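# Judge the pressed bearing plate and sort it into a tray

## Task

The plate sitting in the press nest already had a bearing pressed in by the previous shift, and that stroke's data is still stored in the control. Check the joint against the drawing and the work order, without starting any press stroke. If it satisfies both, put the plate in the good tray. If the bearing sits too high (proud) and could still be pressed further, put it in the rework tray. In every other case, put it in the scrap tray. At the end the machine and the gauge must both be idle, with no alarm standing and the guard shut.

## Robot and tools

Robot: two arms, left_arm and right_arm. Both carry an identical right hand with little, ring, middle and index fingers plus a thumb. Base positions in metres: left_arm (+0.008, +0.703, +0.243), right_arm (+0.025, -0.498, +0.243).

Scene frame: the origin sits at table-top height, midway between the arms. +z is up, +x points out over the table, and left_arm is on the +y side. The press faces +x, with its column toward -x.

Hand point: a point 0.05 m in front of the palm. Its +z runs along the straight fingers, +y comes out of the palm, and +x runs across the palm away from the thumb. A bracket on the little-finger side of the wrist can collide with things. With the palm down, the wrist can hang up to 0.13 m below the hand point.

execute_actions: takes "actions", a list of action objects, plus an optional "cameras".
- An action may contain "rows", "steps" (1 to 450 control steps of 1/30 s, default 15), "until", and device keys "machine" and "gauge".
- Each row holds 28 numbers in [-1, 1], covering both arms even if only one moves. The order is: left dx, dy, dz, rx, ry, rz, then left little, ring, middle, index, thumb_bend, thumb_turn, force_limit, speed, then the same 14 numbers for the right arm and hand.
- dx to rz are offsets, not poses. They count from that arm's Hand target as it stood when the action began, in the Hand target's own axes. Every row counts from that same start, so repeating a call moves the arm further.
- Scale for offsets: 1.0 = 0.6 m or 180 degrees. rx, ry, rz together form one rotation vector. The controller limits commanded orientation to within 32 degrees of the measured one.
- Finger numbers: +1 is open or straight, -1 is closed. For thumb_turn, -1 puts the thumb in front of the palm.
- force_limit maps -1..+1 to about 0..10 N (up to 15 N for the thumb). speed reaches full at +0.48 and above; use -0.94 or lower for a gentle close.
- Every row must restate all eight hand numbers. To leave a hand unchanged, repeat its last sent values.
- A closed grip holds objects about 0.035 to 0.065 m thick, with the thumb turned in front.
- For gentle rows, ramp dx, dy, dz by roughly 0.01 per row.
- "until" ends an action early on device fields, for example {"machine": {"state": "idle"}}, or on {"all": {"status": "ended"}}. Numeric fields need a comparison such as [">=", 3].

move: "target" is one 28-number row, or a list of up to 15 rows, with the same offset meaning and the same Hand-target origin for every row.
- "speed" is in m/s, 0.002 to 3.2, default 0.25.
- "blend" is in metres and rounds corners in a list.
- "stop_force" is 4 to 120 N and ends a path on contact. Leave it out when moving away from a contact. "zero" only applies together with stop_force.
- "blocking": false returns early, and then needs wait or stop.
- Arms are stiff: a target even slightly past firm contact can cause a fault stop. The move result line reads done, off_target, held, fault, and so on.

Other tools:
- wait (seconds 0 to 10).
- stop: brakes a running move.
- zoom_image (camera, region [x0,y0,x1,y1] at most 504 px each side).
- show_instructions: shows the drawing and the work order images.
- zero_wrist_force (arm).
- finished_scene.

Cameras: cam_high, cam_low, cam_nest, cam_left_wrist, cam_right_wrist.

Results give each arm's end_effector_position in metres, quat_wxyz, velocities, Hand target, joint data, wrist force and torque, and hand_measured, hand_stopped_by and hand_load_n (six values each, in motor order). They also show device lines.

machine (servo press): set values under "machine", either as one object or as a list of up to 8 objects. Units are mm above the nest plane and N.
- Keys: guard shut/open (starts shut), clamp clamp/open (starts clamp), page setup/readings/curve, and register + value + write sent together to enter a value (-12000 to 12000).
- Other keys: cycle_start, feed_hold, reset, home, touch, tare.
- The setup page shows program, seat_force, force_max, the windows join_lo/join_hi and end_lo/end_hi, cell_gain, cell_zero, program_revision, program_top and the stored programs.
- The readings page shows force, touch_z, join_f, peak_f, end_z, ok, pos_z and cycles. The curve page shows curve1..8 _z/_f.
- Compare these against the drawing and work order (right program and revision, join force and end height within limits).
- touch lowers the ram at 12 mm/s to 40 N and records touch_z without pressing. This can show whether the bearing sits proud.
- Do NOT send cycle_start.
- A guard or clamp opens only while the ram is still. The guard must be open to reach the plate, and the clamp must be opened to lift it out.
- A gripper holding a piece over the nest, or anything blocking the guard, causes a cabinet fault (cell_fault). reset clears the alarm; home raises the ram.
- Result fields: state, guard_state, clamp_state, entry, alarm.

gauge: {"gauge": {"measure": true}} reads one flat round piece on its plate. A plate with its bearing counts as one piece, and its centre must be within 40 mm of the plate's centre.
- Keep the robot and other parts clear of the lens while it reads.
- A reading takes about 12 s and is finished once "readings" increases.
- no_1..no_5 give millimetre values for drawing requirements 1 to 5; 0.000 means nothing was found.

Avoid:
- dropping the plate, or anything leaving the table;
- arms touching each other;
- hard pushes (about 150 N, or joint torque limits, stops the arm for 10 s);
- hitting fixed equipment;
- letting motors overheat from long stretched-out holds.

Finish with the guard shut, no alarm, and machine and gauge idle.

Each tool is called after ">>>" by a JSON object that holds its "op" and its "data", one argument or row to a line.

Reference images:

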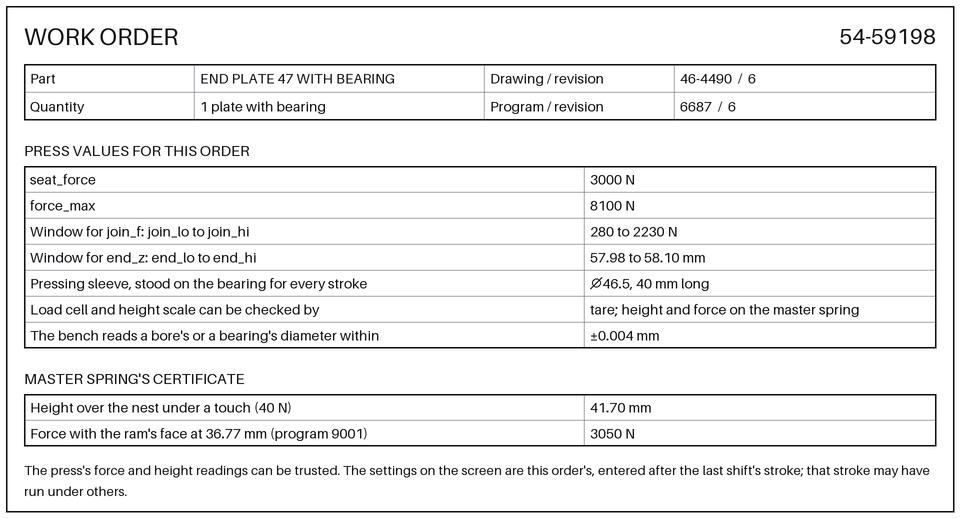

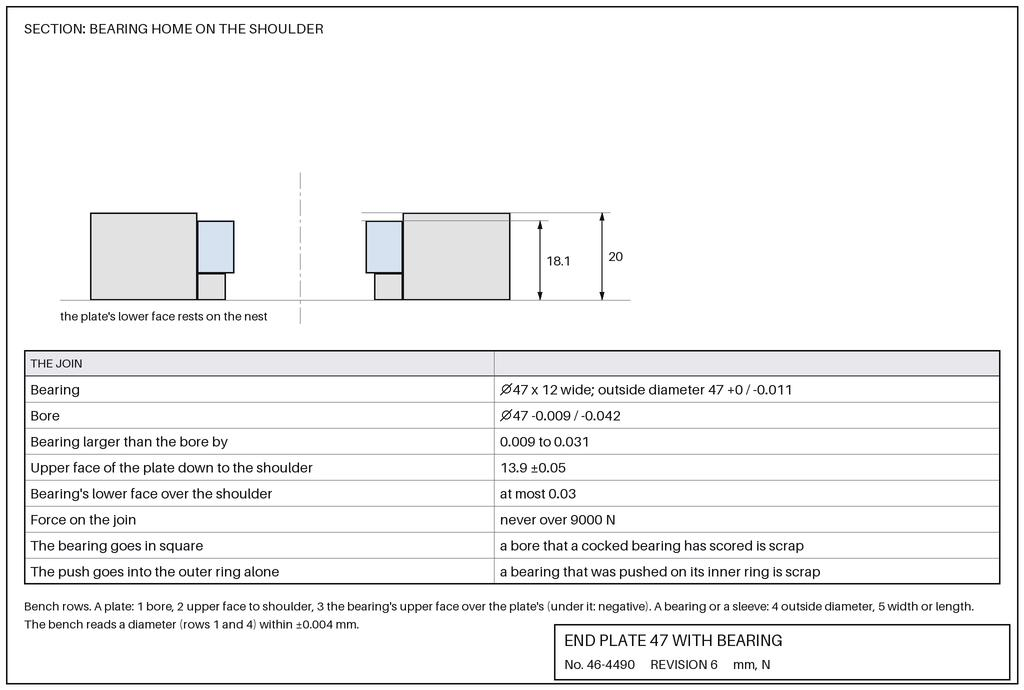

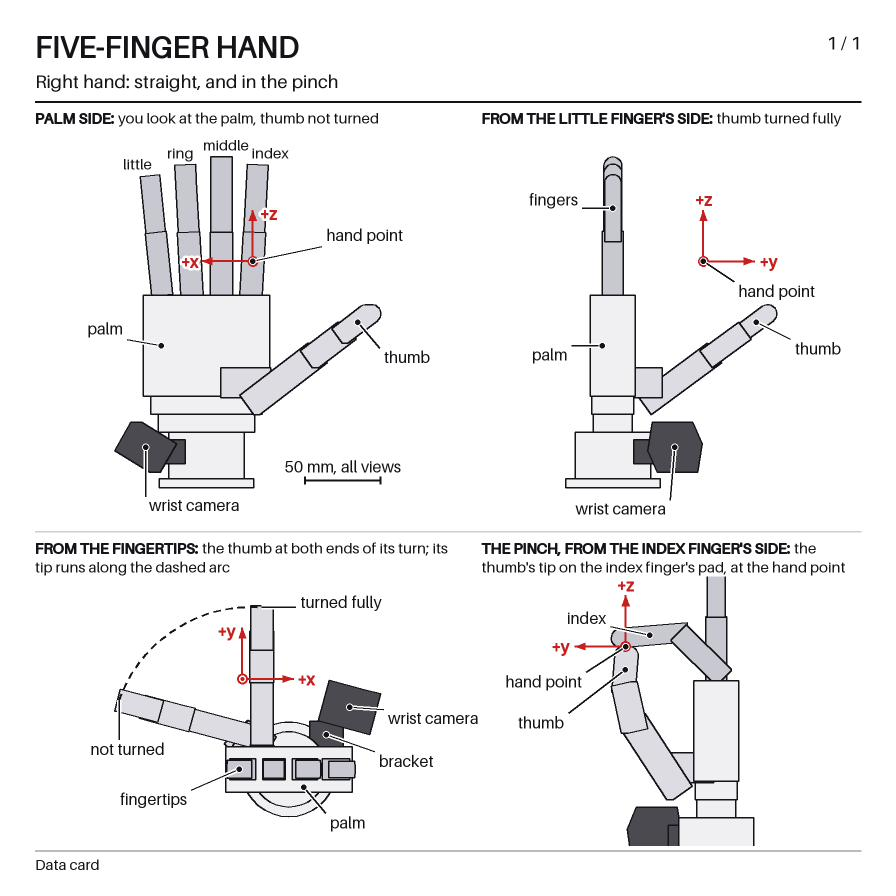

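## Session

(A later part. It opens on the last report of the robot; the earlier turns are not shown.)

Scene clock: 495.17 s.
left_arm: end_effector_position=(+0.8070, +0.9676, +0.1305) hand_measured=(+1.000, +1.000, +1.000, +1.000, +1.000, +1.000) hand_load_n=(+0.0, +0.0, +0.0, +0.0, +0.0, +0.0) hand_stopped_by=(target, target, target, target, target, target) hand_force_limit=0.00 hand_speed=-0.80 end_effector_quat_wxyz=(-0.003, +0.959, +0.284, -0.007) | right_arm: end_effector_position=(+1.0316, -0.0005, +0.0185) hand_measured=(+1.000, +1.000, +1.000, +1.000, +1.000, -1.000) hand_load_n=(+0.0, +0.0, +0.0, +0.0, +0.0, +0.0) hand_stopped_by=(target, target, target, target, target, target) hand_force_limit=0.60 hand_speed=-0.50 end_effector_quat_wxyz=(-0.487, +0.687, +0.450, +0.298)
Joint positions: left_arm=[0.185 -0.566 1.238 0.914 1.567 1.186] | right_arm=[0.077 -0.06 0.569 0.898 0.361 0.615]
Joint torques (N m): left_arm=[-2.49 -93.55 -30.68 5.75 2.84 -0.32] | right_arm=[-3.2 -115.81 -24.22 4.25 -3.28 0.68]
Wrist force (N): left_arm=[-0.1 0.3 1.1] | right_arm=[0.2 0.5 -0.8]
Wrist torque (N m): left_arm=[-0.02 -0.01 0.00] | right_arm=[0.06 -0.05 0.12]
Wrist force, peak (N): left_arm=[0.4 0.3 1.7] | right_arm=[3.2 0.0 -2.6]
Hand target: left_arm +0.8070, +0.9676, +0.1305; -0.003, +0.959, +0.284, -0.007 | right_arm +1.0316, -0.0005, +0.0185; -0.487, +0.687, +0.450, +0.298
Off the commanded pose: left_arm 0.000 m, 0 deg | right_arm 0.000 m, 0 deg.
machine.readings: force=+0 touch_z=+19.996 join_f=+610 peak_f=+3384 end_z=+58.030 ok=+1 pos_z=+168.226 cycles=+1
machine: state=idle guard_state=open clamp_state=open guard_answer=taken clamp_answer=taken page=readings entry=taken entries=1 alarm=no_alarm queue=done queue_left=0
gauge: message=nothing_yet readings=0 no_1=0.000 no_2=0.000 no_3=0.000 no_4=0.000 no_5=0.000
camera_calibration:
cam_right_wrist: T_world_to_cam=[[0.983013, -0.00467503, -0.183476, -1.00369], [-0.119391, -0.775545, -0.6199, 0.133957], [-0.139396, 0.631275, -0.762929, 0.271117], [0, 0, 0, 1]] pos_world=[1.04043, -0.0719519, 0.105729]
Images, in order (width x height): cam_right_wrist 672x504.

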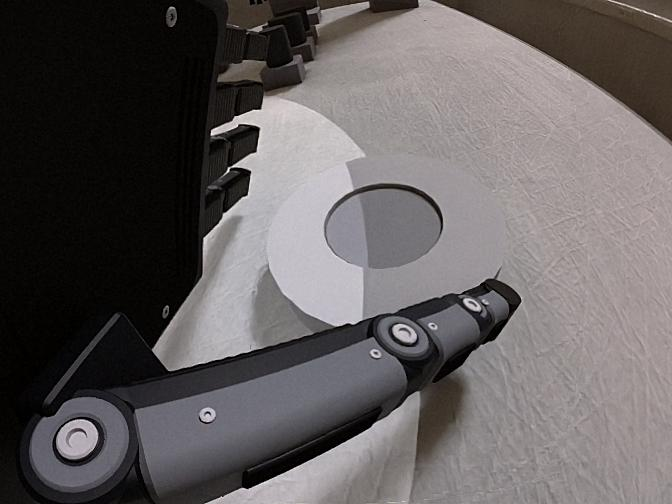

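>>> {"op": "move", "data": {
  "target": [
    [0,0,0,0,0,0,1,1,1,1,1,1,0,-0.8,0,0.0087,-0.01,0,0,0,1,1,1,1,1,-1,0.6,-0.5],
    [0,0,0,0,0,0,1,1,1,1,1,1,0,-0.8,0.1697,-0.0713,-0.0795,0,0,0,1,1,1,1,1,-1,0.6,-0.5],
    [0,0,0,0,0,0,1,1,1,1,1,1,0,-0.8,-0.125,-0.4083,-0.554,0,0,0,1,1,1,1,1,-1,0.6,-0.5]
  ],
  "speed": [0.03,0.15,0.3],
  "blend": [0.002,0.03,0],
  "cameras": ["cam_high","cam_nest","cam_low"]
}}

Scene clock: 509.50 s.
left_arm: end_effector_position=(+0.8070, +0.9676, +0.1305) hand_measured=(+1.000, +1.000, +1.000, +1.000, +1.000, +1.000) hand_load_n=(+0.0, +0.0, +0.0, +0.0, +0.0, +0.0) hand_stopped_by=(target, target, target, target, target, target) hand_force_limit=0.00 hand_speed=-0.80 end_effector_quat_wxyz=(-0.003, +0.959, +0.284, -0.007) | right_arm: end_effector_position=(+0.7875, -0.3070, +0.1688) hand_measured=(+1.000, +1.000, +1.000, +1.000, +1.000, -1.000) hand_load_n=(+0.0, +0.0, +0.0, +0.0, +0.0, +0.0) hand_stopped_by=(target, target, target, target, target, target) hand_force_limit=0.60 hand_speed=-0.50 end_effector_quat_wxyz=(-0.487, +0.687, +0.450, +0.298)
Joint positions: left_arm=[0.185 -0.566 1.238 0.914 1.567 1.186] | right_arm=[-0.313 -0.536 1.611 1.211 0.48 -0.335]
Joint torques (N m): left_arm=[-3.26 -92.18 -30.48 5.88 2.88 -0.13] | right_arm=[-12.1 -91.07 -12.48 1.33 -2.21 -1]
Wrist force (N): left_arm=[0.1 0.2 0.9] | right_arm=[0.2 0.4 -0.9]
Wrist torque (N m): left_arm=[-0.02 -0.02 0.00] | right_arm=[0.05 -0.08 -0.07]
Wrist force, peak (N): left_arm=[0.0 0.2 1.7] | right_arm=[-1.1 -1.2 -2.8]
Hand target: left_arm +0.8070, +0.9676, +0.1305; -0.003, +0.959, +0.284, -0.007 | right_arm +0.7874, -0.3071, +0.1687; -0.487, +0.687, +0.450, +0.298
Off the commanded pose: left_arm 0.000 m, 0 deg | right_arm 0.000 m, 0 deg.
machine.readings: force=+0 touch_z=+19.996 join_f=+610 peak_f=+3384 end_z=+58.030 ok=+1 pos_z=+168.226 cycles=+1
machine: state=idle guard_state=open clamp_state=open guard_answer=taken clamp_answer=taken page=readings entry=taken entries=1 alarm=no_alarm queue=done queue_left=0
gauge: message=nothing_yet readings=0 no_1=0.000 no_2=0.000 no_3=0.000 no_4=0.000 no_5=0.000
move: done
Images, in order (width x height): cam_high 672x504, cam_low 672x504, cam_nest 672x504.

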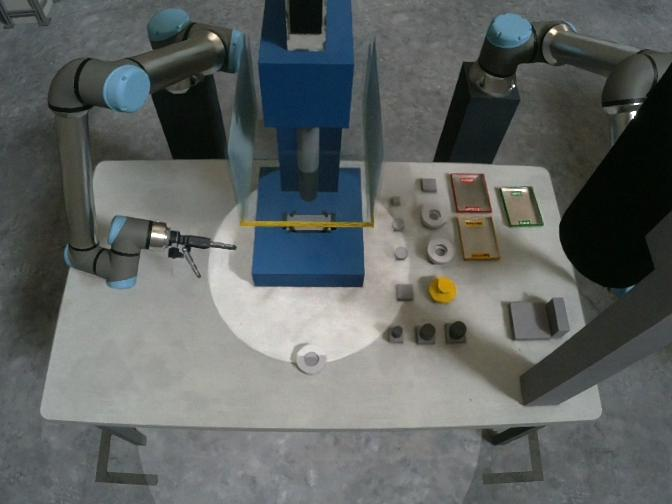

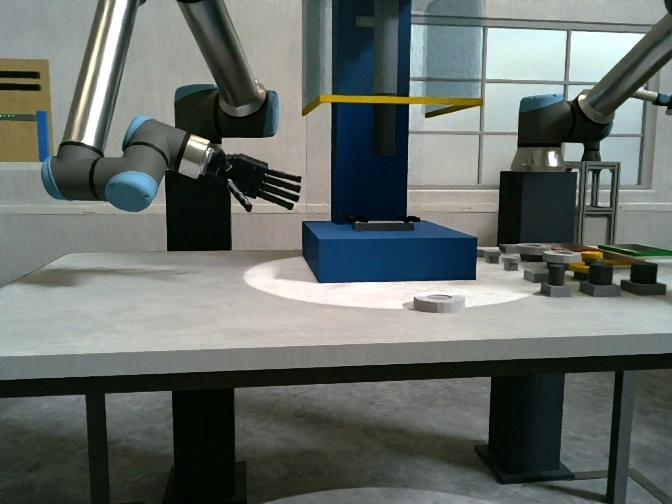

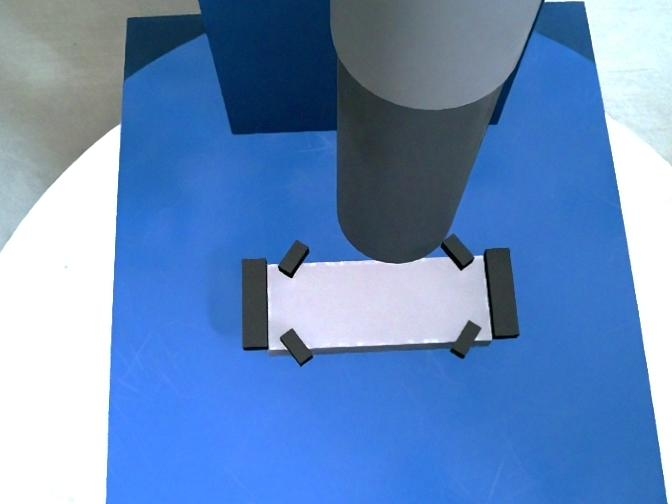

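>>> {"op": "move", "data": {
  "target": [0,0,0,0,0,0,1,1,1,1,1,1,0,-0.8,0.1399,0.3520,0.2659,-0.0525,-0.0230,0.3627,1,1,1,1,1,1,0.6,0.3],
  "speed": 0.2,
  "cameras": ["cam_high","cam_low","cam_right_wrist"]
}}

Scene clock: 547.83 s.
left_arm: end_effector_position=(+0.8070, +0.9676, +0.1305) hand_measured=(+1.000, +1.000, +1.000, +1.000, +1.000, +1.000) hand_load_n=(+0.0, +0.0, +0.0, +0.0, +0.0, +0.0) hand_stopped_by=(target, target, target, target, target, target) hand_force_limit=0.00 hand_speed=-0.80 end_effector_quat_wxyz=(-0.003, +0.959, +0.284, -0.007) | right_arm: end_effector_position=(+1.0096, -0.1554, +0.0998) hand_measured=(+1.000, +1.000, +1.000, +1.000, +1.000, +1.000) hand_load_n=(-0.5, -0.5, +0.0, +0.0, +0.0, -0.5) hand_stopped_by=(target, target, target, target, target, target) hand_force_limit=0.60 hand_speed=0.30 end_effector_quat_wxyz=(-0.500, +0.866, +0.001, -0.001)
Joint positions: left_arm=[0.185 -0.566 1.238 0.914 1.567 1.186] | right_arm=[-0.047 -0.139 0.553 1.216 0.525 1.502]
Joint torques (N m): left_arm=[-2.43 -93 -30.78 6.01 2.79 -0.06] | right_arm=[-14.87 -126.86 -36.32 2.36 -4.2 3.4]
Wrist force (N): left_arm=[0.0 0.3 1.0] | right_arm=[1.0 0.2 -1.1]
Wrist torque (N m): left_arm=[-0.02 -0.01 0.00] | right_arm=[-0.04 -0.01 0.14]
Wrist force, peak (N): left_arm=[0.0 0.2 1.6] | right_arm=[1.7 0.5 -1.2]
Hand target: left_arm +0.8070, +0.9676, +0.1305; -0.003, +0.959, +0.284, -0.007 | right_arm +1.0096, -0.1555, +0.0999; -0.500, +0.866, +0.001, -0.001
Off the commanded pose: left_arm 0.000 m, 0 deg | right_arm 0.000 m, 0 deg.
machine.readings: force=+0 touch_z=+19.996 join_f=+610 peak_f=+3384 end_z=+58.030 ok=+1 pos_z=+168.226 cycles=+1
machine: state=idle guard_state=open clamp_state=open guard_answer=taken clamp_answer=taken page=readings entry=taken entries=1 alarm=no_alarm queue=done queue_left=0
gauge: message=nothing_yet readings=0 no_1=0.000 no_2=0.000 no_3=0.000 no_4=0.000 no_5=0.000
move: done
camera_calibration:
cam_right_wrist: T_world_to_cam=[[0.253608, -0.456804, -0.852651, -0.23494], [-0.828356, -0.557743, 0.0524269, 0.744148], [-0.499509, 0.693003, -0.519844, 0.776701], [0, 0, 0, 1]] pos_world=[1.06397, -0.230534, 0.164428]
Images, in order (width x height): cam_high 672x504, cam_low 672x504, cam_right_wrist 672x504.

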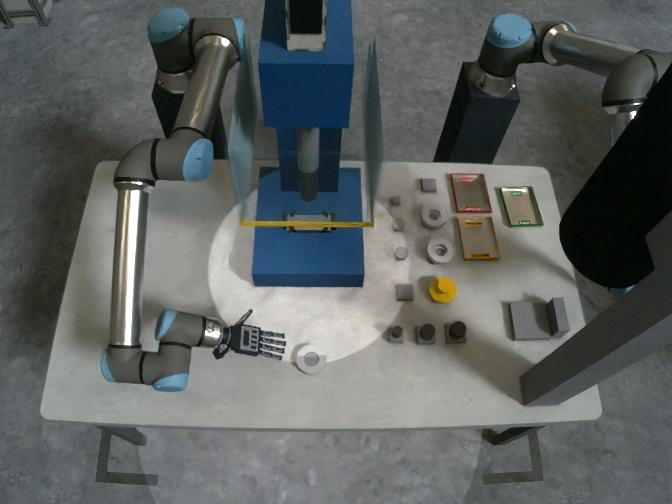

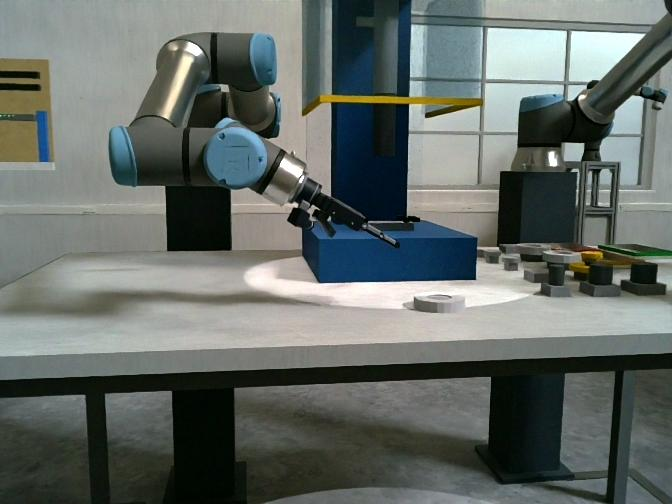

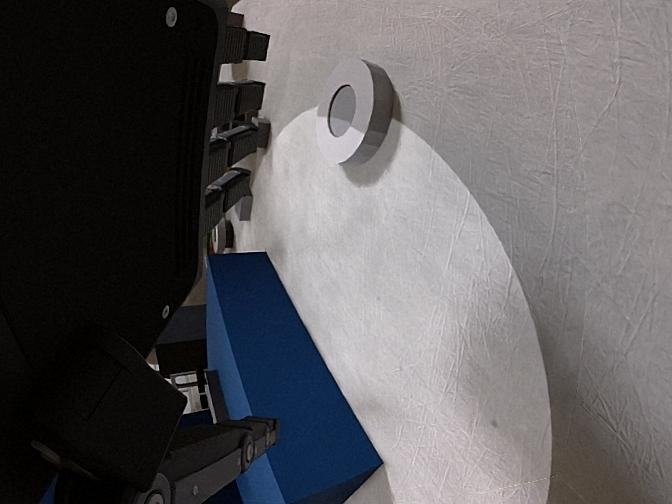

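>>> {"op": "move", "data": {
  "target": [0,0,0,0,0,0,1,1,1,1,1,1,0,-0.8,0,0.128,0.045,0,0,0,1,1,1,1,1,1,0.6,0.3],
  "speed": 0.12
}}

>>> {"op": "move", "data": {
  "target": [0,0,0,0,0,0,1,1,1,1,1,1,0,-0.8,0,0.0577,0.0333,0,0,0,1,1,1,1,1,1,0.6,0.3],
  "speed": 0.012,
  "stop_force": 4,
  "cameras": ["cam_high","cam_right_wrist"]
}}

Scene clock: 562.03 s.
left_arm: end_effector_position=(+0.8070, +0.9676, +0.1305) hand_measured=(+1.000, +1.000, +1.000, +1.000, +1.000, +1.000) hand_load_n=(+0.0, +0.0, +0.0, +0.0, +0.0, +0.0) hand_stopped_by=(target, target, target, target, target, target) hand_force_limit=0.00 hand_speed=-0.80 end_effector_quat_wxyz=(-0.003, +0.959, +0.284, -0.007) | right_arm: end_effector_position=(+1.0098, -0.1707, +0.0200) hand_measured=(+1.000, +1.000, +1.000, +1.000, +1.000, +1.000) hand_load_n=(+0.0, +0.0, +0.0, +0.0, +0.0, +0.0) hand_stopped_by=(target, target, target, target, target, target) hand_force_limit=0.60 hand_speed=0.30 end_effector_quat_wxyz=(-0.500, +0.866, +0.001, +0.000)
Joint positions: left_arm=[0.185 -0.566 1.238 0.914 1.567 1.186] | right_arm=[-0.062 -0.031 0.477 1.209 0.527 1.473]
Joint torques (N m): left_arm=[-3.4 -93.02 -30.31 6.06 2.72 -0.2] | right_arm=[9.26 -141.02 -23.04 4.9 -0.41 1.6]
Wrist force (N): left_arm=[0.3 0.2 1.2] | right_arm=[0.9 -0.1 -1.2]
Wrist torque (N m): left_arm=[-0.05 -0.08 0.02] | right_arm=[-0.07 0.00 0.13]
Wrist force, peak (N): left_arm=[0.5 0.3 1.4] | right_arm=[1.4 -1.1 -1.8]
Hand target: left_arm +0.8070, +0.9676, +0.1305; -0.003, +0.959, +0.284, -0.007 | right_arm +1.0096, -0.1706, +0.0199; -0.500, +0.866, +0.001, -0.001
Off the commanded pose: left_arm 0.000 m, 0 deg | right_arm 0.000 m, 0 deg.
machine.readings: force=+0 touch_z=+19.996 join_f=+610 peak_f=+3384 end_z=+58.030 ok=+1 pos_z=+168.226 cycles=+1
machine: state=idle guard_state=open clamp_state=open guard_answer=taken clamp_answer=taken page=readings entry=taken entries=1 alarm=no_alarm queue=done queue_left=0
gauge: message=nothing_yet readings=0 no_1=0.000 no_2=0.000 no_3=0.000 no_4=0.000 no_5=0.000
move: done

Scene clock: 565.63 s.
left_arm: end_effector_position=(+0.8070, +0.9676, +0.1305) hand_measured=(+1.000, +1.000, +1.000, +1.000, +1.000, +1.000) hand_load_n=(+0.0, +0.0, +0.0, +0.0, +0.0, +0.5) hand_stopped_by=(target, target, target, target, target, target) hand_force_limit=0.00 hand_speed=-0.80 end_effector_quat_wxyz=(-0.003, +0.959, +0.284, -0.007) | right_arm: end_effector_position=(+1.0096, -0.1706, -0.0132) hand_measured=(+1.000, +1.000, +1.000, +1.000, +1.000, +1.000) hand_load_n=(+0.0, -0.5, +0.5, +0.0, +0.0, +0.0) hand_stopped_by=(target, target, target, target, target, target) hand_force_limit=0.60 hand_speed=0.30 end_effector_quat_wxyz=(-0.500, +0.866, +0.001, -0.001)
Joint positions: left_arm=[0.185 -0.566 1.238 0.914 1.567 1.186] | right_arm=[-0.062 0.022 0.425 1.209 0.527 1.473]
Joint torques (N m): left_arm=[-2.82 -92.78 -30.47 6.23 2.63 -0.16] | right_arm=[1.54 -138.42 -22.62 1.7 0.98 -0.56]
Wrist force (N): left_arm=[0.0 0.0 1.1] | right_arm=[1.6 -1.3 -1.0]
Wrist torque (N m): left_arm=[-0.06 -0.03 0.00] | right_arm=[0.06 0.03 0.12]
Wrist force, peak (N): left_arm=[-0.3 0.6 1.3] | right_arm=[-0.6 -7.5 -9.6]
Hand target: left_arm +0.8070, +0.9676, +0.1305; -0.003, +0.959, +0.284, -0.007 | right_arm +1.0096, -0.1706, -0.0132; -0.500, +0.866, +0.001, -0.001 (not the last commanded pose)
Off the commanded pose: left_arm 0.000 m, 0 deg | right_arm 0.007 m, 0 deg.
machine.readings: force=+0 touch_z=+19.996 join_f=+610 peak_f=+3384 end_z=+58.030 ok=+1 pos_z=+168.226 cycles=+1
machine: state=idle guard_state=open clamp_state=open guard_answer=taken clamp_answer=taken page=readings entry=taken entries=1 alarm=no_alarm queue=done queue_left=0
gauge: message=nothing_yet readings=0 no_1=0.000 no_2=0.000 no_3=0.000 no_4=0.000 no_5=0.000
move: contact (right_arm)
camera_calibration:
cam_right_wrist: T_world_to_cam=[[0.253538, -0.456829, -0.852658, -0.338165], [-0.828443, -0.557615, 0.0524158, 0.74172], [-0.4994, 0.693089, -0.519833, 0.728397], [0, 0, 0, 1]] pos_world=[1.06397, -0.245734, 0.051428]
Images, in order (width x height): cam_high 672x504, cam_right_wrist 672x504.

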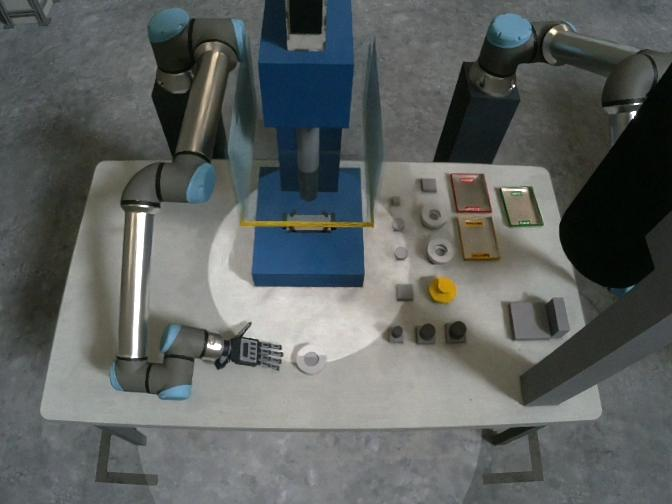

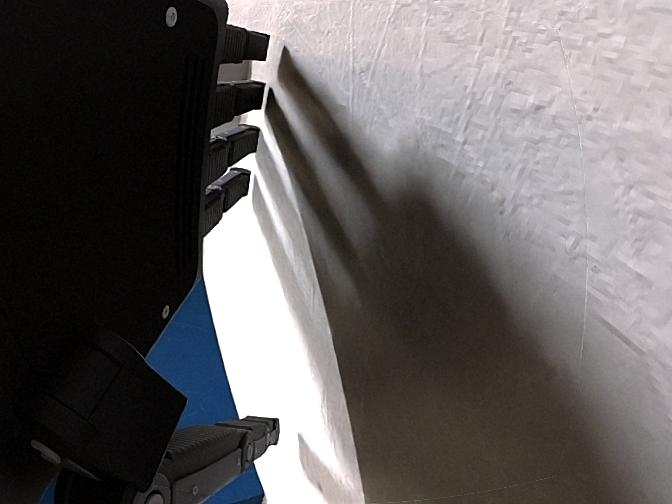

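>>> {"op": "zoom_image", "data": {
  "camera": "cam_high",
  "region": [220, 310, 350, 400]
}}

Scaled by 3.877 from the camera's 672x504 image, which has a finer 960x720 frame.

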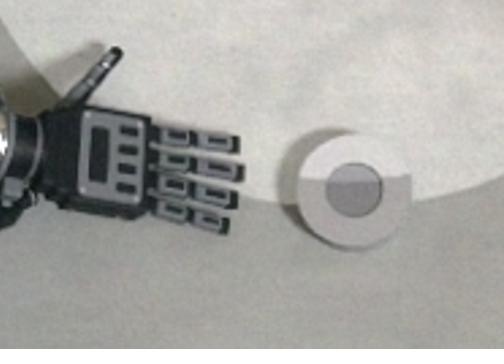

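>>> {"op": "move", "data": {
  "target": [
    [0,0,0,0,0,0,1,1,1,1,1,1,0,-0.8,0.0133,-0.0087,-0.005,0,0,0,1,1,1,1,1,1,0.6,0.3],
    [0,0,0,0,0,0,1,1,1,1,1,1,0,-0.8,0.0060,-0.0457,0.0591,0,0,0,1,1,1,1,1,1,0.6,0.3],
    [0,0,0,0,0,0,1,1,1,1,1,1,0,-0.8,-0.025,-0.1228,0.1927,0,0,0,1,1,1,1,1,1,0.6,0.3]
  ],
  "speed": [0.03,0.03,0.03],
  "cameras": ["cam_high","cam_right_wrist"]
}}

Scene clock: 599.10 s.
left_arm: end_effector_position=(+0.8070, +0.9676, +0.1305) hand_measured=(+1.000, +1.000, +1.000, +1.000, +1.000, +1.000) hand_load_n=(+0.0, +0.0, +0.0, +0.0, +0.0, +0.0) hand_stopped_by=(target, target, target, target, target, target) hand_force_limit=0.00 hand_speed=-0.80 end_effector_quat_wxyz=(-0.003, +0.959, +0.284, -0.007) | right_arm: end_effector_position=(+0.9942, -0.0335, -0.0073) hand_measured=(+1.000, +1.000, +1.000, +1.000, +1.000, +1.000) hand_load_n=(+0.0, +0.0, +0.0, -0.5, +0.0, +0.0) hand_stopped_by=(target, target, target, target, target, target) hand_force_limit=0.60 hand_speed=0.30 end_effector_quat_wxyz=(-0.500, +0.866, +0.001, -0.001)
Joint positions: left_arm=[0.185 -0.566 1.238 0.914 1.567 1.186] | right_arm=[0.074 0.004 0.4 1.019 0.531 1.742]
Joint torques (N m): left_arm=[-3.79 -92.14 -30.97 6.3 2.9 -0.16] | right_arm=[-9.01 -138.04 -24.79 5.51 -0.14 -3.28]
Wrist force (N): left_arm=[0.0 0.0 1.3] | right_arm=[1.6 -0.2 -4.3]
Wrist torque (N m): left_arm=[-0.09 -0.03 -0.01] | right_arm=[0.16 0.12 0.04]
Wrist force, peak (N): left_arm=[0.4 0.6 1.5] | right_arm=[1.6 0.0 -4.4]
Hand target: left_arm +0.8070, +0.9676, +0.1305; -0.003, +0.959, +0.284, -0.007 | right_arm +0.9943, -0.0336, -0.0073; -0.500, +0.866, +0.001, -0.001
Off the commanded pose: left_arm 0.000 m, 0 deg | right_arm 0.000 m, 0 deg.
machine.readings: force=+0 touch_z=+19.996 join_f=+610 peak_f=+3384 end_z=+58.030 ok=+1 pos_z=+168.226 cycles=+1
machine: state=idle guard_state=open clamp_state=open guard_answer=taken clamp_answer=taken page=readings entry=taken entries=1 alarm=no_alarm queue=done queue_left=0
gauge: message=nothing_yet readings=0 no_1=0.000 no_2=0.000 no_3=0.000 no_4=0.000 no_5=0.000
move: done
camera_calibration:
cam_right_wrist: T_world_to_cam=[[0.253527, -0.456811, -0.852671, -0.266584], [-0.828401, -0.557674, 0.0524582, 0.805048], [-0.499476, 0.693054, -0.519808, 0.628825], [0, 0, 0, 1]] pos_world=[1.04857, -0.108634, 0.0573281]
Images, in order (width x height): cam_high 672x504, cam_right_wrist 672x504.

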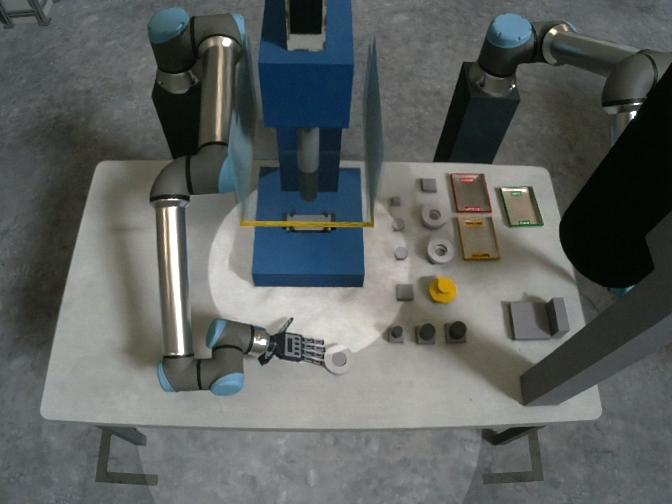

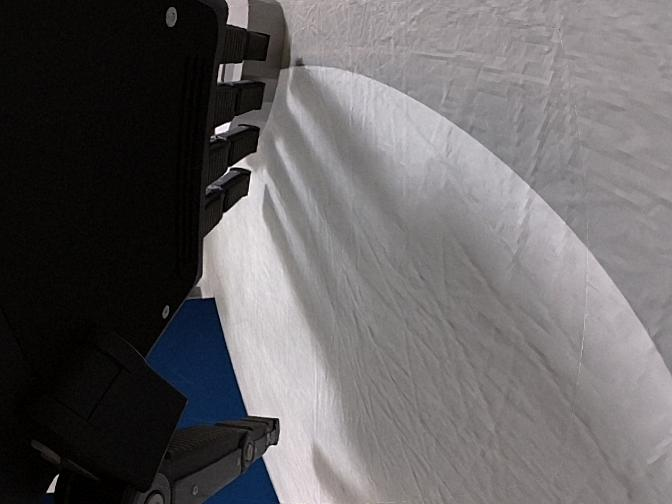

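>>> {"op": "zoom_image", "data": {
  "camera": "cam_high",
  "region": [250, 310, 380, 400]
}}

Scaled by 3.877 from the camera's 672x504 image, which has a finer 960x720 frame.

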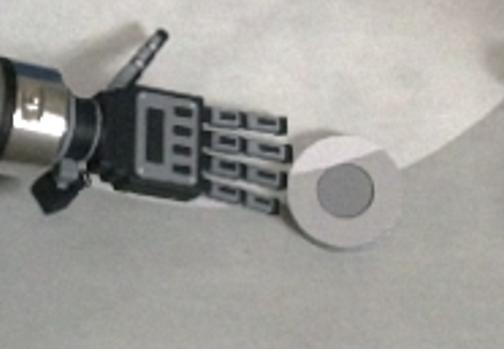

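>>> {"op": "move", "data": {
  "target": [
    [0,0,0,0,0,0,1,1,1,1,1,1,0,-0.8,0,0.0417,-0.0722,0,0,0,1,1,1,1,1,1,0.6,0.3],
    [0,0,0,0,0,0,1,1,1,1,1,1,0,-0.8,-0.1667,-0.0443,-0.2565,0,0,0,1,1,1,1,1,1,0.6,0.3],
    [0,0,0,0,0,0,1,1,1,1,1,1,0,-0.8,-0.4,-0.1108,-0.6413,0,0,0,1,1,1,1,1,1,0.6,0.3]
  ],
  "speed": [0.1,0.25,0.3],
  "blend": [0.01,0.03,0],
  "cameras": ["cam_high","cam_low","cam_left_wrist","cam_right_wrist"]
}}

Scene clock: 628.57 s.
left_arm: end_effector_position=(+0.8070, +0.9676, +0.1305) hand_measured=(+1.000, +1.000, +1.000, +1.000, +1.000, +1.000) hand_load_n=(+0.0, +0.0, +0.0, +0.0, +0.0, +0.0) hand_stopped_by=(target, target, target, target, target, target) hand_force_limit=0.00 hand_speed=-0.80 end_effector_quat_wxyz=(-0.003, +0.959, +0.284, -0.007) | right_arm: end_effector_position=(+0.7551, -0.3340, +0.2429) hand_measured=(+1.000, +1.000, +1.000, +1.000, +1.000, +1.000) hand_load_n=(+0.0, +0.0, +0.0, +0.0, +0.0, +0.0) hand_stopped_by=(target, target, target, target, target, target) hand_force_limit=0.60 hand_speed=0.30 end_effector_quat_wxyz=(-0.500, +0.866, +0.001, -0.001)
Joint positions: left_arm=[0.185 -0.566 1.238 0.914 1.567 1.186] | right_arm=[-0.294 -0.681 1.539 1.16 0.589 1.048]
Joint torques (N m): left_arm=[-3.27 -92.65 -30.93 6.32 2.69 -0.31] | right_arm=[-9.64 -110 -26.9 3.63 -3.36 -0.07]
Wrist force (N): left_arm=[0.1 0.0 1.2] | right_arm=[0.8 0.3 -0.8]
Wrist torque (N m): left_arm=[-0.07 -0.03 0.00] | right_arm=[-0.05 0.03 -0.03]
Wrist force, peak (N): left_arm=[-0.1 0.6 1.6] | right_arm=[1.8 0.0 -4.2]
Hand target: left_arm +0.8070, +0.9676, +0.1305; -0.003, +0.959, +0.284, -0.007 | right_arm +0.7551, -0.3340, +0.2429; -0.500, +0.866, +0.001, -0.001
Off the commanded pose: left_arm 0.000 m, 0 deg | right_arm 0.000 m, 0 deg.
machine.readings: force=+0 touch_z=+19.996 join_f=+610 peak_f=+3384 end_z=+58.030 ok=+1 pos_z=+168.226 cycles=+1
machine: state=idle guard_state=open clamp_state=open guard_answer=taken clamp_answer=taken page=readings entry=taken entries=1 alarm=no_alarm queue=done queue_left=0
gauge: message=nothing_yet readings=0 no_1=0.000 no_2=0.000 no_3=0.000 no_4=0.000 no_5=0.000
move: done
camera_calibration:
cam_right_wrist: T_world_to_cam=[[0.253414, -0.456797, -0.852712, -0.129789], [-0.828419, -0.557639, 0.0525323, 0.426279], [-0.499503, 0.693091, -0.519733, 0.847733], [0, 0, 0, 1]] pos_world=[0.809473, -0.409134, 0.307528]
Images, in order (width x height): cam_high 672x504, cam_low 672x504, cam_left_wrist 672x504, cam_right_wrist 672x504.

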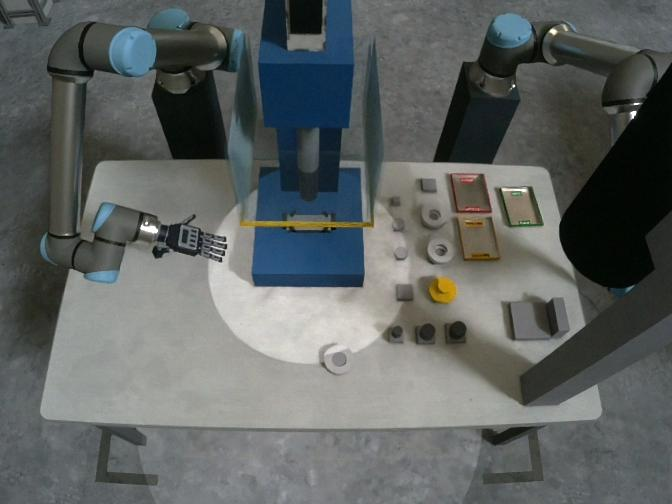

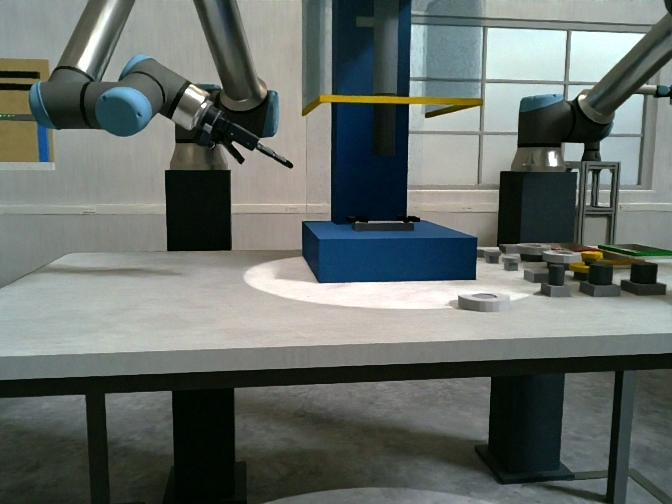

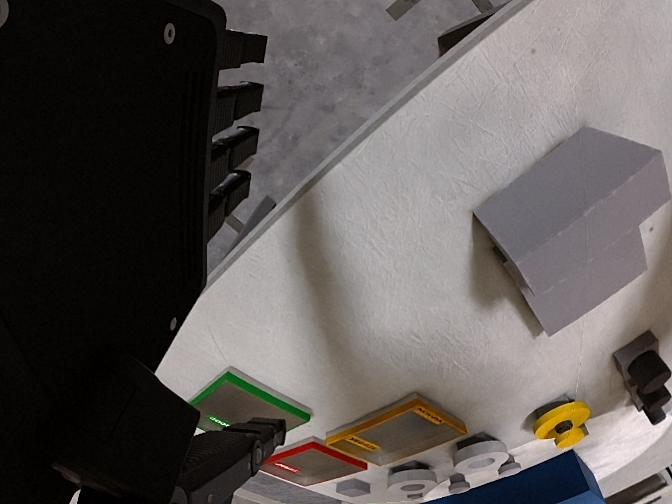

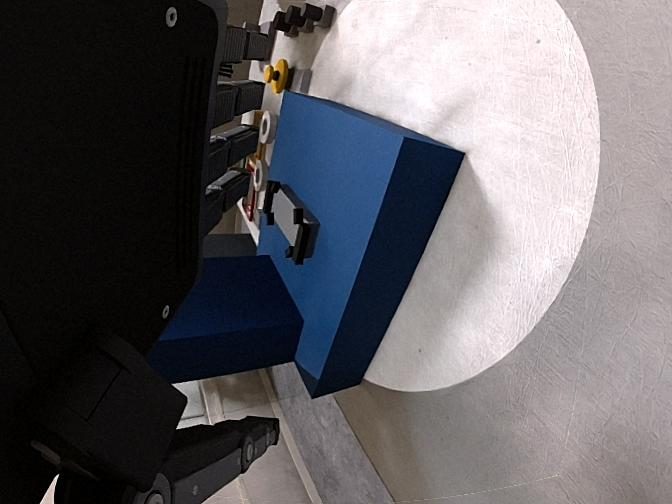

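>>> {"op": "move", "data": {
  "target": [
    [-0.3518,-0.1538,-0.0278,0,0,0,1,1,1,1,1,1,0,-0.8,0,0,0,0,0,0,1,1,1,1,1,1,0.6,0.3],
    [-0.7133,0.7048,-0.1987,-0.2787,0.3757,0.5918,1,1,1,1,1,1,0,-0.8,0,0,0,0,0,0,1,1,1,1,1,1,0.6,0.3]
  ],
  "speed": [0.2,0.35],
  "blend": [0.03,0],
  "cameras": ["cam_high","cam_low","cam_left_wrist"]
}}

Scene clock: 669.37 s.
left_arm: end_effector_position=(+0.6806, +0.3796, +0.2513) hand_measured=(+1.000, +1.000, +1.000, +1.000, +1.000, +1.000) hand_load_n=(+0.0, +0.0, +0.0, +0.5, +0.0, +0.0) hand_stopped_by=(target, target, target, target, target, target) hand_force_limit=0.00 hand_speed=-0.80 end_effector_quat_wxyz=(+0.201, +0.572, -0.589, +0.535) | right_arm: end_effector_position=(+0.7551, -0.3340, +0.2429) hand_measured=(+1.000, +1.000, +1.000, +1.000, +1.000, +1.000) hand_load_n=(+0.0, +0.0, +0.0, +0.0, -0.5, -0.5) hand_stopped_by=(target, target, target, target, target, target) hand_force_limit=0.60 hand_speed=0.30 end_effector_quat_wxyz=(-0.500, +0.866, +0.001, -0.001)
Joint positions: left_arm=[-0.44 -1.05 1.966 -0.458 2.243 2.309] | right_arm=[-0.294 -0.681 1.539 1.16 0.589 1.048]
Joint torques (N m): left_arm=[12.82 -87.36 -13.13 4.01 -0.76 -1.31] | right_arm=[-8.67 -107.84 -17.26 4.91 -3.59 -1.97]
Wrist force (N): left_arm=[0.9 0.4 0.6] | right_arm=[0.9 0.2 -0.6]
Wrist torque (N m): left_arm=[0.10 -0.13 0.11] | right_arm=[-0.07 0.00 -0.02]
Wrist force, peak (N): left_arm=[2.0 1.1 1.3] | right_arm=[1.2 0.2 -1.1]
Hand target: left_arm +0.6806, +0.3797, +0.2513; +0.201, +0.572, -0.589, +0.535 | right_arm +0.7551, -0.3340, +0.2429; -0.500, +0.866, +0.001, -0.001
Off the commanded pose: left_arm 0.000 m, 0 deg | right_arm 0.000 m, 0 deg.
machine.readings: force=+0 touch_z=+19.996 join_f=+610 peak_f=+3384 end_z=+58.030 ok=+1 pos_z=+168.226 cycles=+1
machine: state=idle guard_state=open clamp_state=open guard_answer=taken clamp_answer=taken page=readings entry=taken entries=1 alarm=no_alarm queue=done queue_left=0
gauge: message=nothing_yet readings=0 no_1=0.000 no_2=0.000 no_3=0.000 no_4=0.000 no_5=0.000
move: done
camera_calibration:
cam_left_wrist: T_world_to_cam=[[-0.914014, -0.35305, -0.199836, 0.808666], [-0.164011, 0.77212, -0.613947, -0.0260036], [0.371051, -0.528381, -0.763632, 0.255854], [0, 0, 0, 1]] pos_world=[0.639932, 0.440766, 0.341014]
Images, in order (width x height): cam_high 672x504, cam_low 672x504, cam_left_wrist 672x504.

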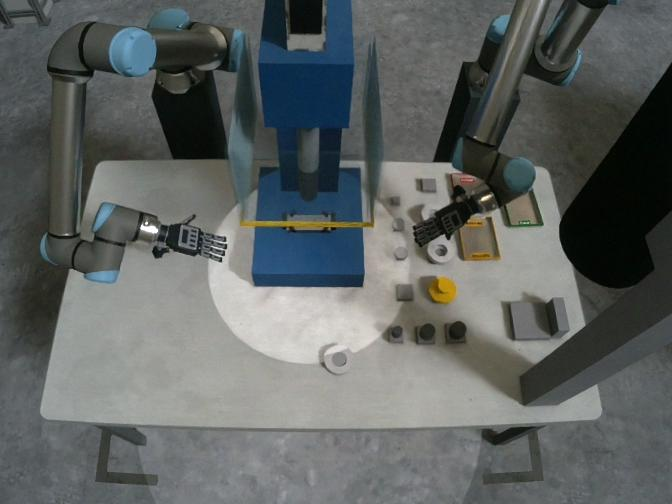

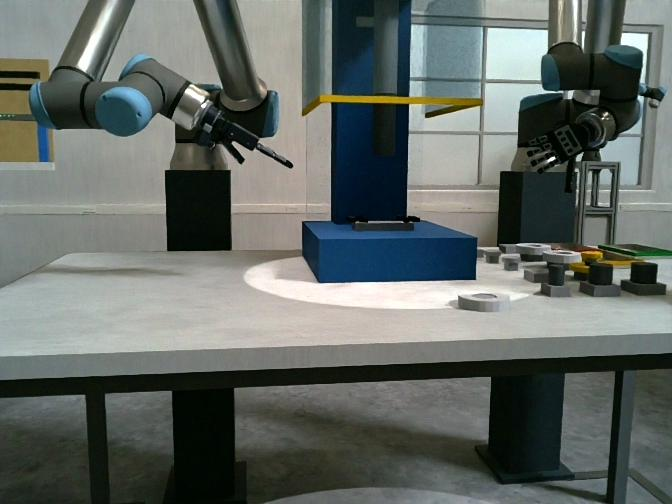

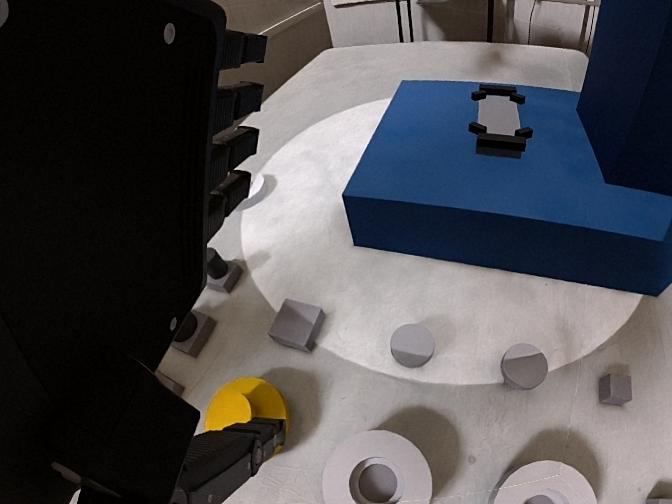

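>>> {"op": "move", "data": {
  "target": [
    [0.0312,-0.4370,0.5792,0,0,0,1,1,1,1,1,-1,0,-0.8,0,0,0,0,0,0,1,1,1,1,1,1,0.6,0.3],
    [-0.1262,-0.3628,0.6437,0,0,0,1,1,1,1,1,-1,0,-0.8,0,0,0,0,0,0,1,1,1,1,1,1,0.6,0.3]
  ],
  "speed": [0.3,0.2],
  "blend": [0.04,0],
  "cameras": ["cam_high","cam_low","cam_left_wrist"]
}}

Scene clock: 683.40 s.
left_arm: end_effector_position=(+1.0388, +0.1314, +0.1403) hand_measured=(+1.000, +1.000, +1.000, +1.000, +1.000, -1.000) hand_load_n=(+0.0, +0.0, +0.0, +0.0, +0.0, +0.5) hand_stopped_by=(target, target, target, target, target, target) hand_force_limit=0.00 hand_speed=-0.80 end_effector_quat_wxyz=(+0.201, +0.572, -0.589, +0.535) | right_arm: end_effector_position=(+0.7551, -0.3340, +0.2429) hand_measured=(+1.000, +1.000, +1.000, +1.000, +1.000, +1.000) hand_load_n=(+0.0, +0.0, +0.0, +0.0, +0.0, +0.0) hand_stopped_by=(target, target, target, target, target, target) hand_force_limit=0.60 hand_speed=0.30 end_effector_quat_wxyz=(-0.500, +0.866, +0.001, -0.001)
Joint positions: left_arm=[-0.513 -0.397 0.886 -0.054 2.177 2.27] | right_arm=[-0.294 -0.681 1.539 1.16 0.589 1.048]
Joint torques (N m): left_arm=[5.91 -118.23 -26.17 3.49 -2.35 -3.74] | right_arm=[-9.91 -105.58 -16.59 5.12 -3.41 -2]
Wrist force (N): left_arm=[1.0 0.2 0.8] | right_arm=[1.1 0.2 -0.7]
Wrist torque (N m): left_arm=[0.06 -0.11 0.02] | right_arm=[-0.07 -0.03 -0.01]
Wrist force, peak (N): left_arm=[0.4 1.8 -1.9] | right_arm=[1.3 0.2 -0.8]
Hand target: left_arm +1.0388, +0.1314, +0.1403; +0.201, +0.572, -0.589, +0.535 | right_arm +0.7551, -0.3340, +0.2429; -0.500, +0.866, +0.001, -0.001
Off the commanded pose: left_arm 0.000 m, 0 deg | right_arm 0.000 m, 0 deg.
machine.readings: force=+0 touch_z=+19.996 join_f=+610 peak_f=+3384 end_z=+58.030 ok=+1 pos_z=+168.226 cycles=+1
machine: state=idle guard_state=open clamp_state=open guard_answer=taken clamp_answer=taken page=readings entry=taken entries=1 alarm=no_alarm queue=done queue_left=0
gauge: message=nothing_yet readings=0 no_1=0.000 no_2=0.000 no_3=0.000 no_4=0.000 no_5=0.000
move: done
camera_calibration:
cam_left_wrist: T_world_to_cam=[[-0.91398, -0.353099, -0.199906, 1.02625], [-0.164005, 0.772111, -0.61396, 0.156236], [0.371138, -0.528361, -0.763604, -0.0930603], [0, 0, 0, 1]] pos_world=[0.998132, 0.192566, 0.230014]
Images, in order (width x height): cam_high 672x504, cam_low 672x504, cam_left_wrist 672x504.

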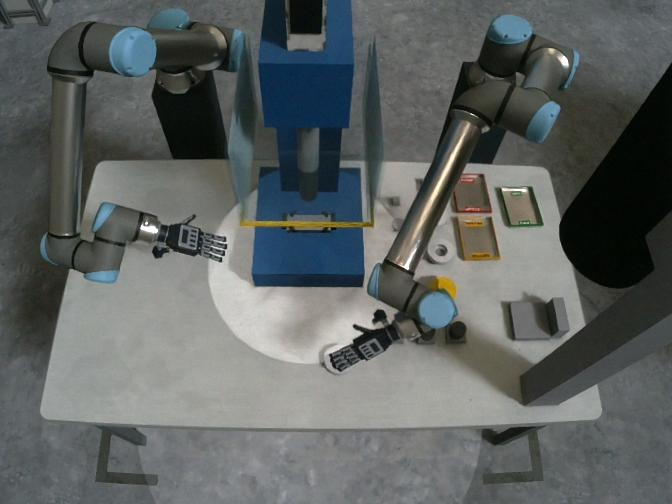

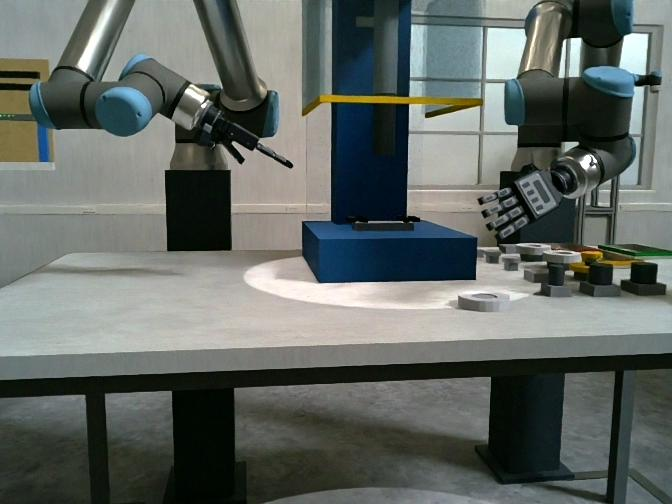

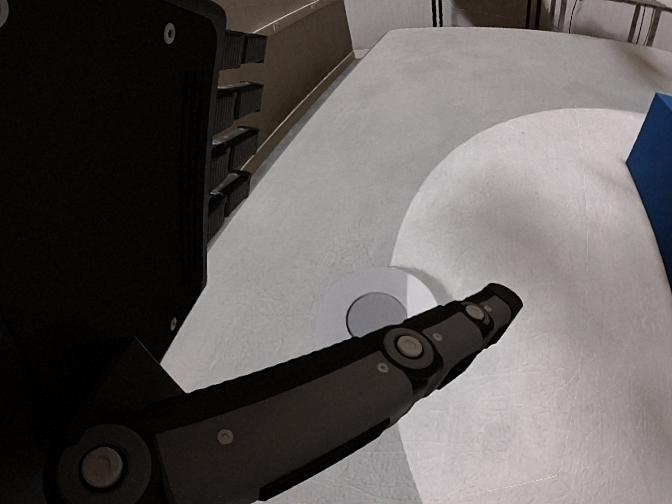

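>>> {"op": "move", "data": {
  "target": [-0.1212,0.0657,0.0618,0,0,0,1,1,1,1,1,-1,0,-0.8,0,0,0,0,0,0,1,1,1,1,1,1,0.6,0.3],
  "speed": 0.12,
  "cameras": ["cam_left_wrist","cam_low"]
}}

Scene clock: 706.50 s.
left_arm: end_effector_position=(+1.0371, +0.1237, +0.0501) hand_measured=(+1.000, +1.000, +1.000, +1.000, +1.000, -1.000) hand_load_n=(+0.0, +0.0, +0.0, +0.0, +0.0, +0.0) hand_stopped_by=(target, target, target, target, target, target) hand_force_limit=0.00 hand_speed=-0.80 end_effector_quat_wxyz=(+0.201, +0.572, -0.588, +0.535) | right_arm: end_effector_position=(+0.7551, -0.3340, +0.2429) hand_measured=(+1.000, +1.000, +1.000, +1.000, +1.000, +1.000) hand_load_n=(+0.0, +0.0, +0.0, +0.0, +0.0, +0.0) hand_stopped_by=(target, target, target, target, target, target) hand_force_limit=0.60 hand_speed=0.30 end_effector_quat_wxyz=(-0.500, +0.866, +0.001, -0.001)
Joint positions: left_arm=[-0.52 -0.299 0.857 -0.125 2.171 2.266] | right_arm=[-0.294 -0.681 1.539 1.16 0.589 1.048]
Joint torques (N m): left_arm=[-5.9 -136.85 -25.04 3.98 -0.33 -2.64] | right_arm=[-11.39 -102.23 -18.07 5.15 -3.42 -1.38]
Wrist force (N): left_arm=[0.8 0.1 0.5] | right_arm=[1.0 0.2 -0.5]
Wrist torque (N m): left_arm=[0.08 -0.05 0.09] | right_arm=[-0.06 -0.01 -0.02]
Wrist force, peak (N): left_arm=[1.8 -0.4 0.3] | right_arm=[1.4 0.4 -0.8]
Hand target: left_arm +1.0370, +0.1239, +0.0500; +0.201, +0.572, -0.589, +0.535 | right_arm +0.7551, -0.3340, +0.2429; -0.500, +0.866, +0.001, -0.001
Off the commanded pose: left_arm 0.000 m, 0 deg | right_arm 0.000 m, 0 deg.
machine.readings: force=+0 touch_z=+19.996 join_f=+610 peak_f=+3384 end_z=+58.030 ok=+1 pos_z=+168.226 cycles=+1
machine: state=idle guard_state=open clamp_state=open guard_answer=taken clamp_answer=taken page=readings entry=taken entries=1 alarm=no_alarm queue=done queue_left=0
gauge: message=nothing_yet readings=0 no_1=0.000 no_2=0.000 no_3=0.000 no_4=0.000 no_5=0.000
move: done
camera_calibration:
cam_left_wrist: T_world_to_cam=[[-0.91388, -0.353202, -0.200178, 1.0039], [-0.163825, 0.771972, -0.614183, 0.106401], [0.371462, -0.528495, -0.763353, -0.165709], [0, 0, 0, 1]] pos_world=[0.996432, 0.184865, 0.139814]
Images, in order (width x height): cam_low 672x504, cam_left_wrist 672x504.

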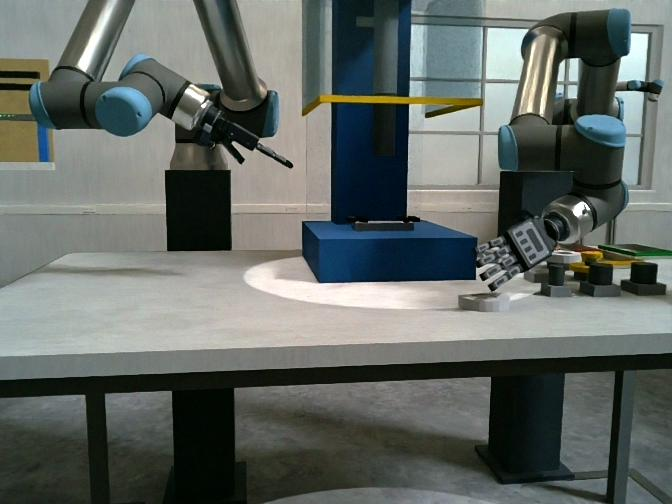

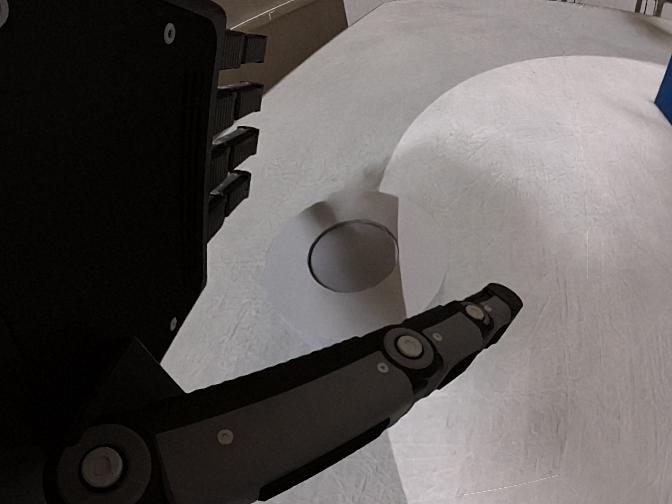

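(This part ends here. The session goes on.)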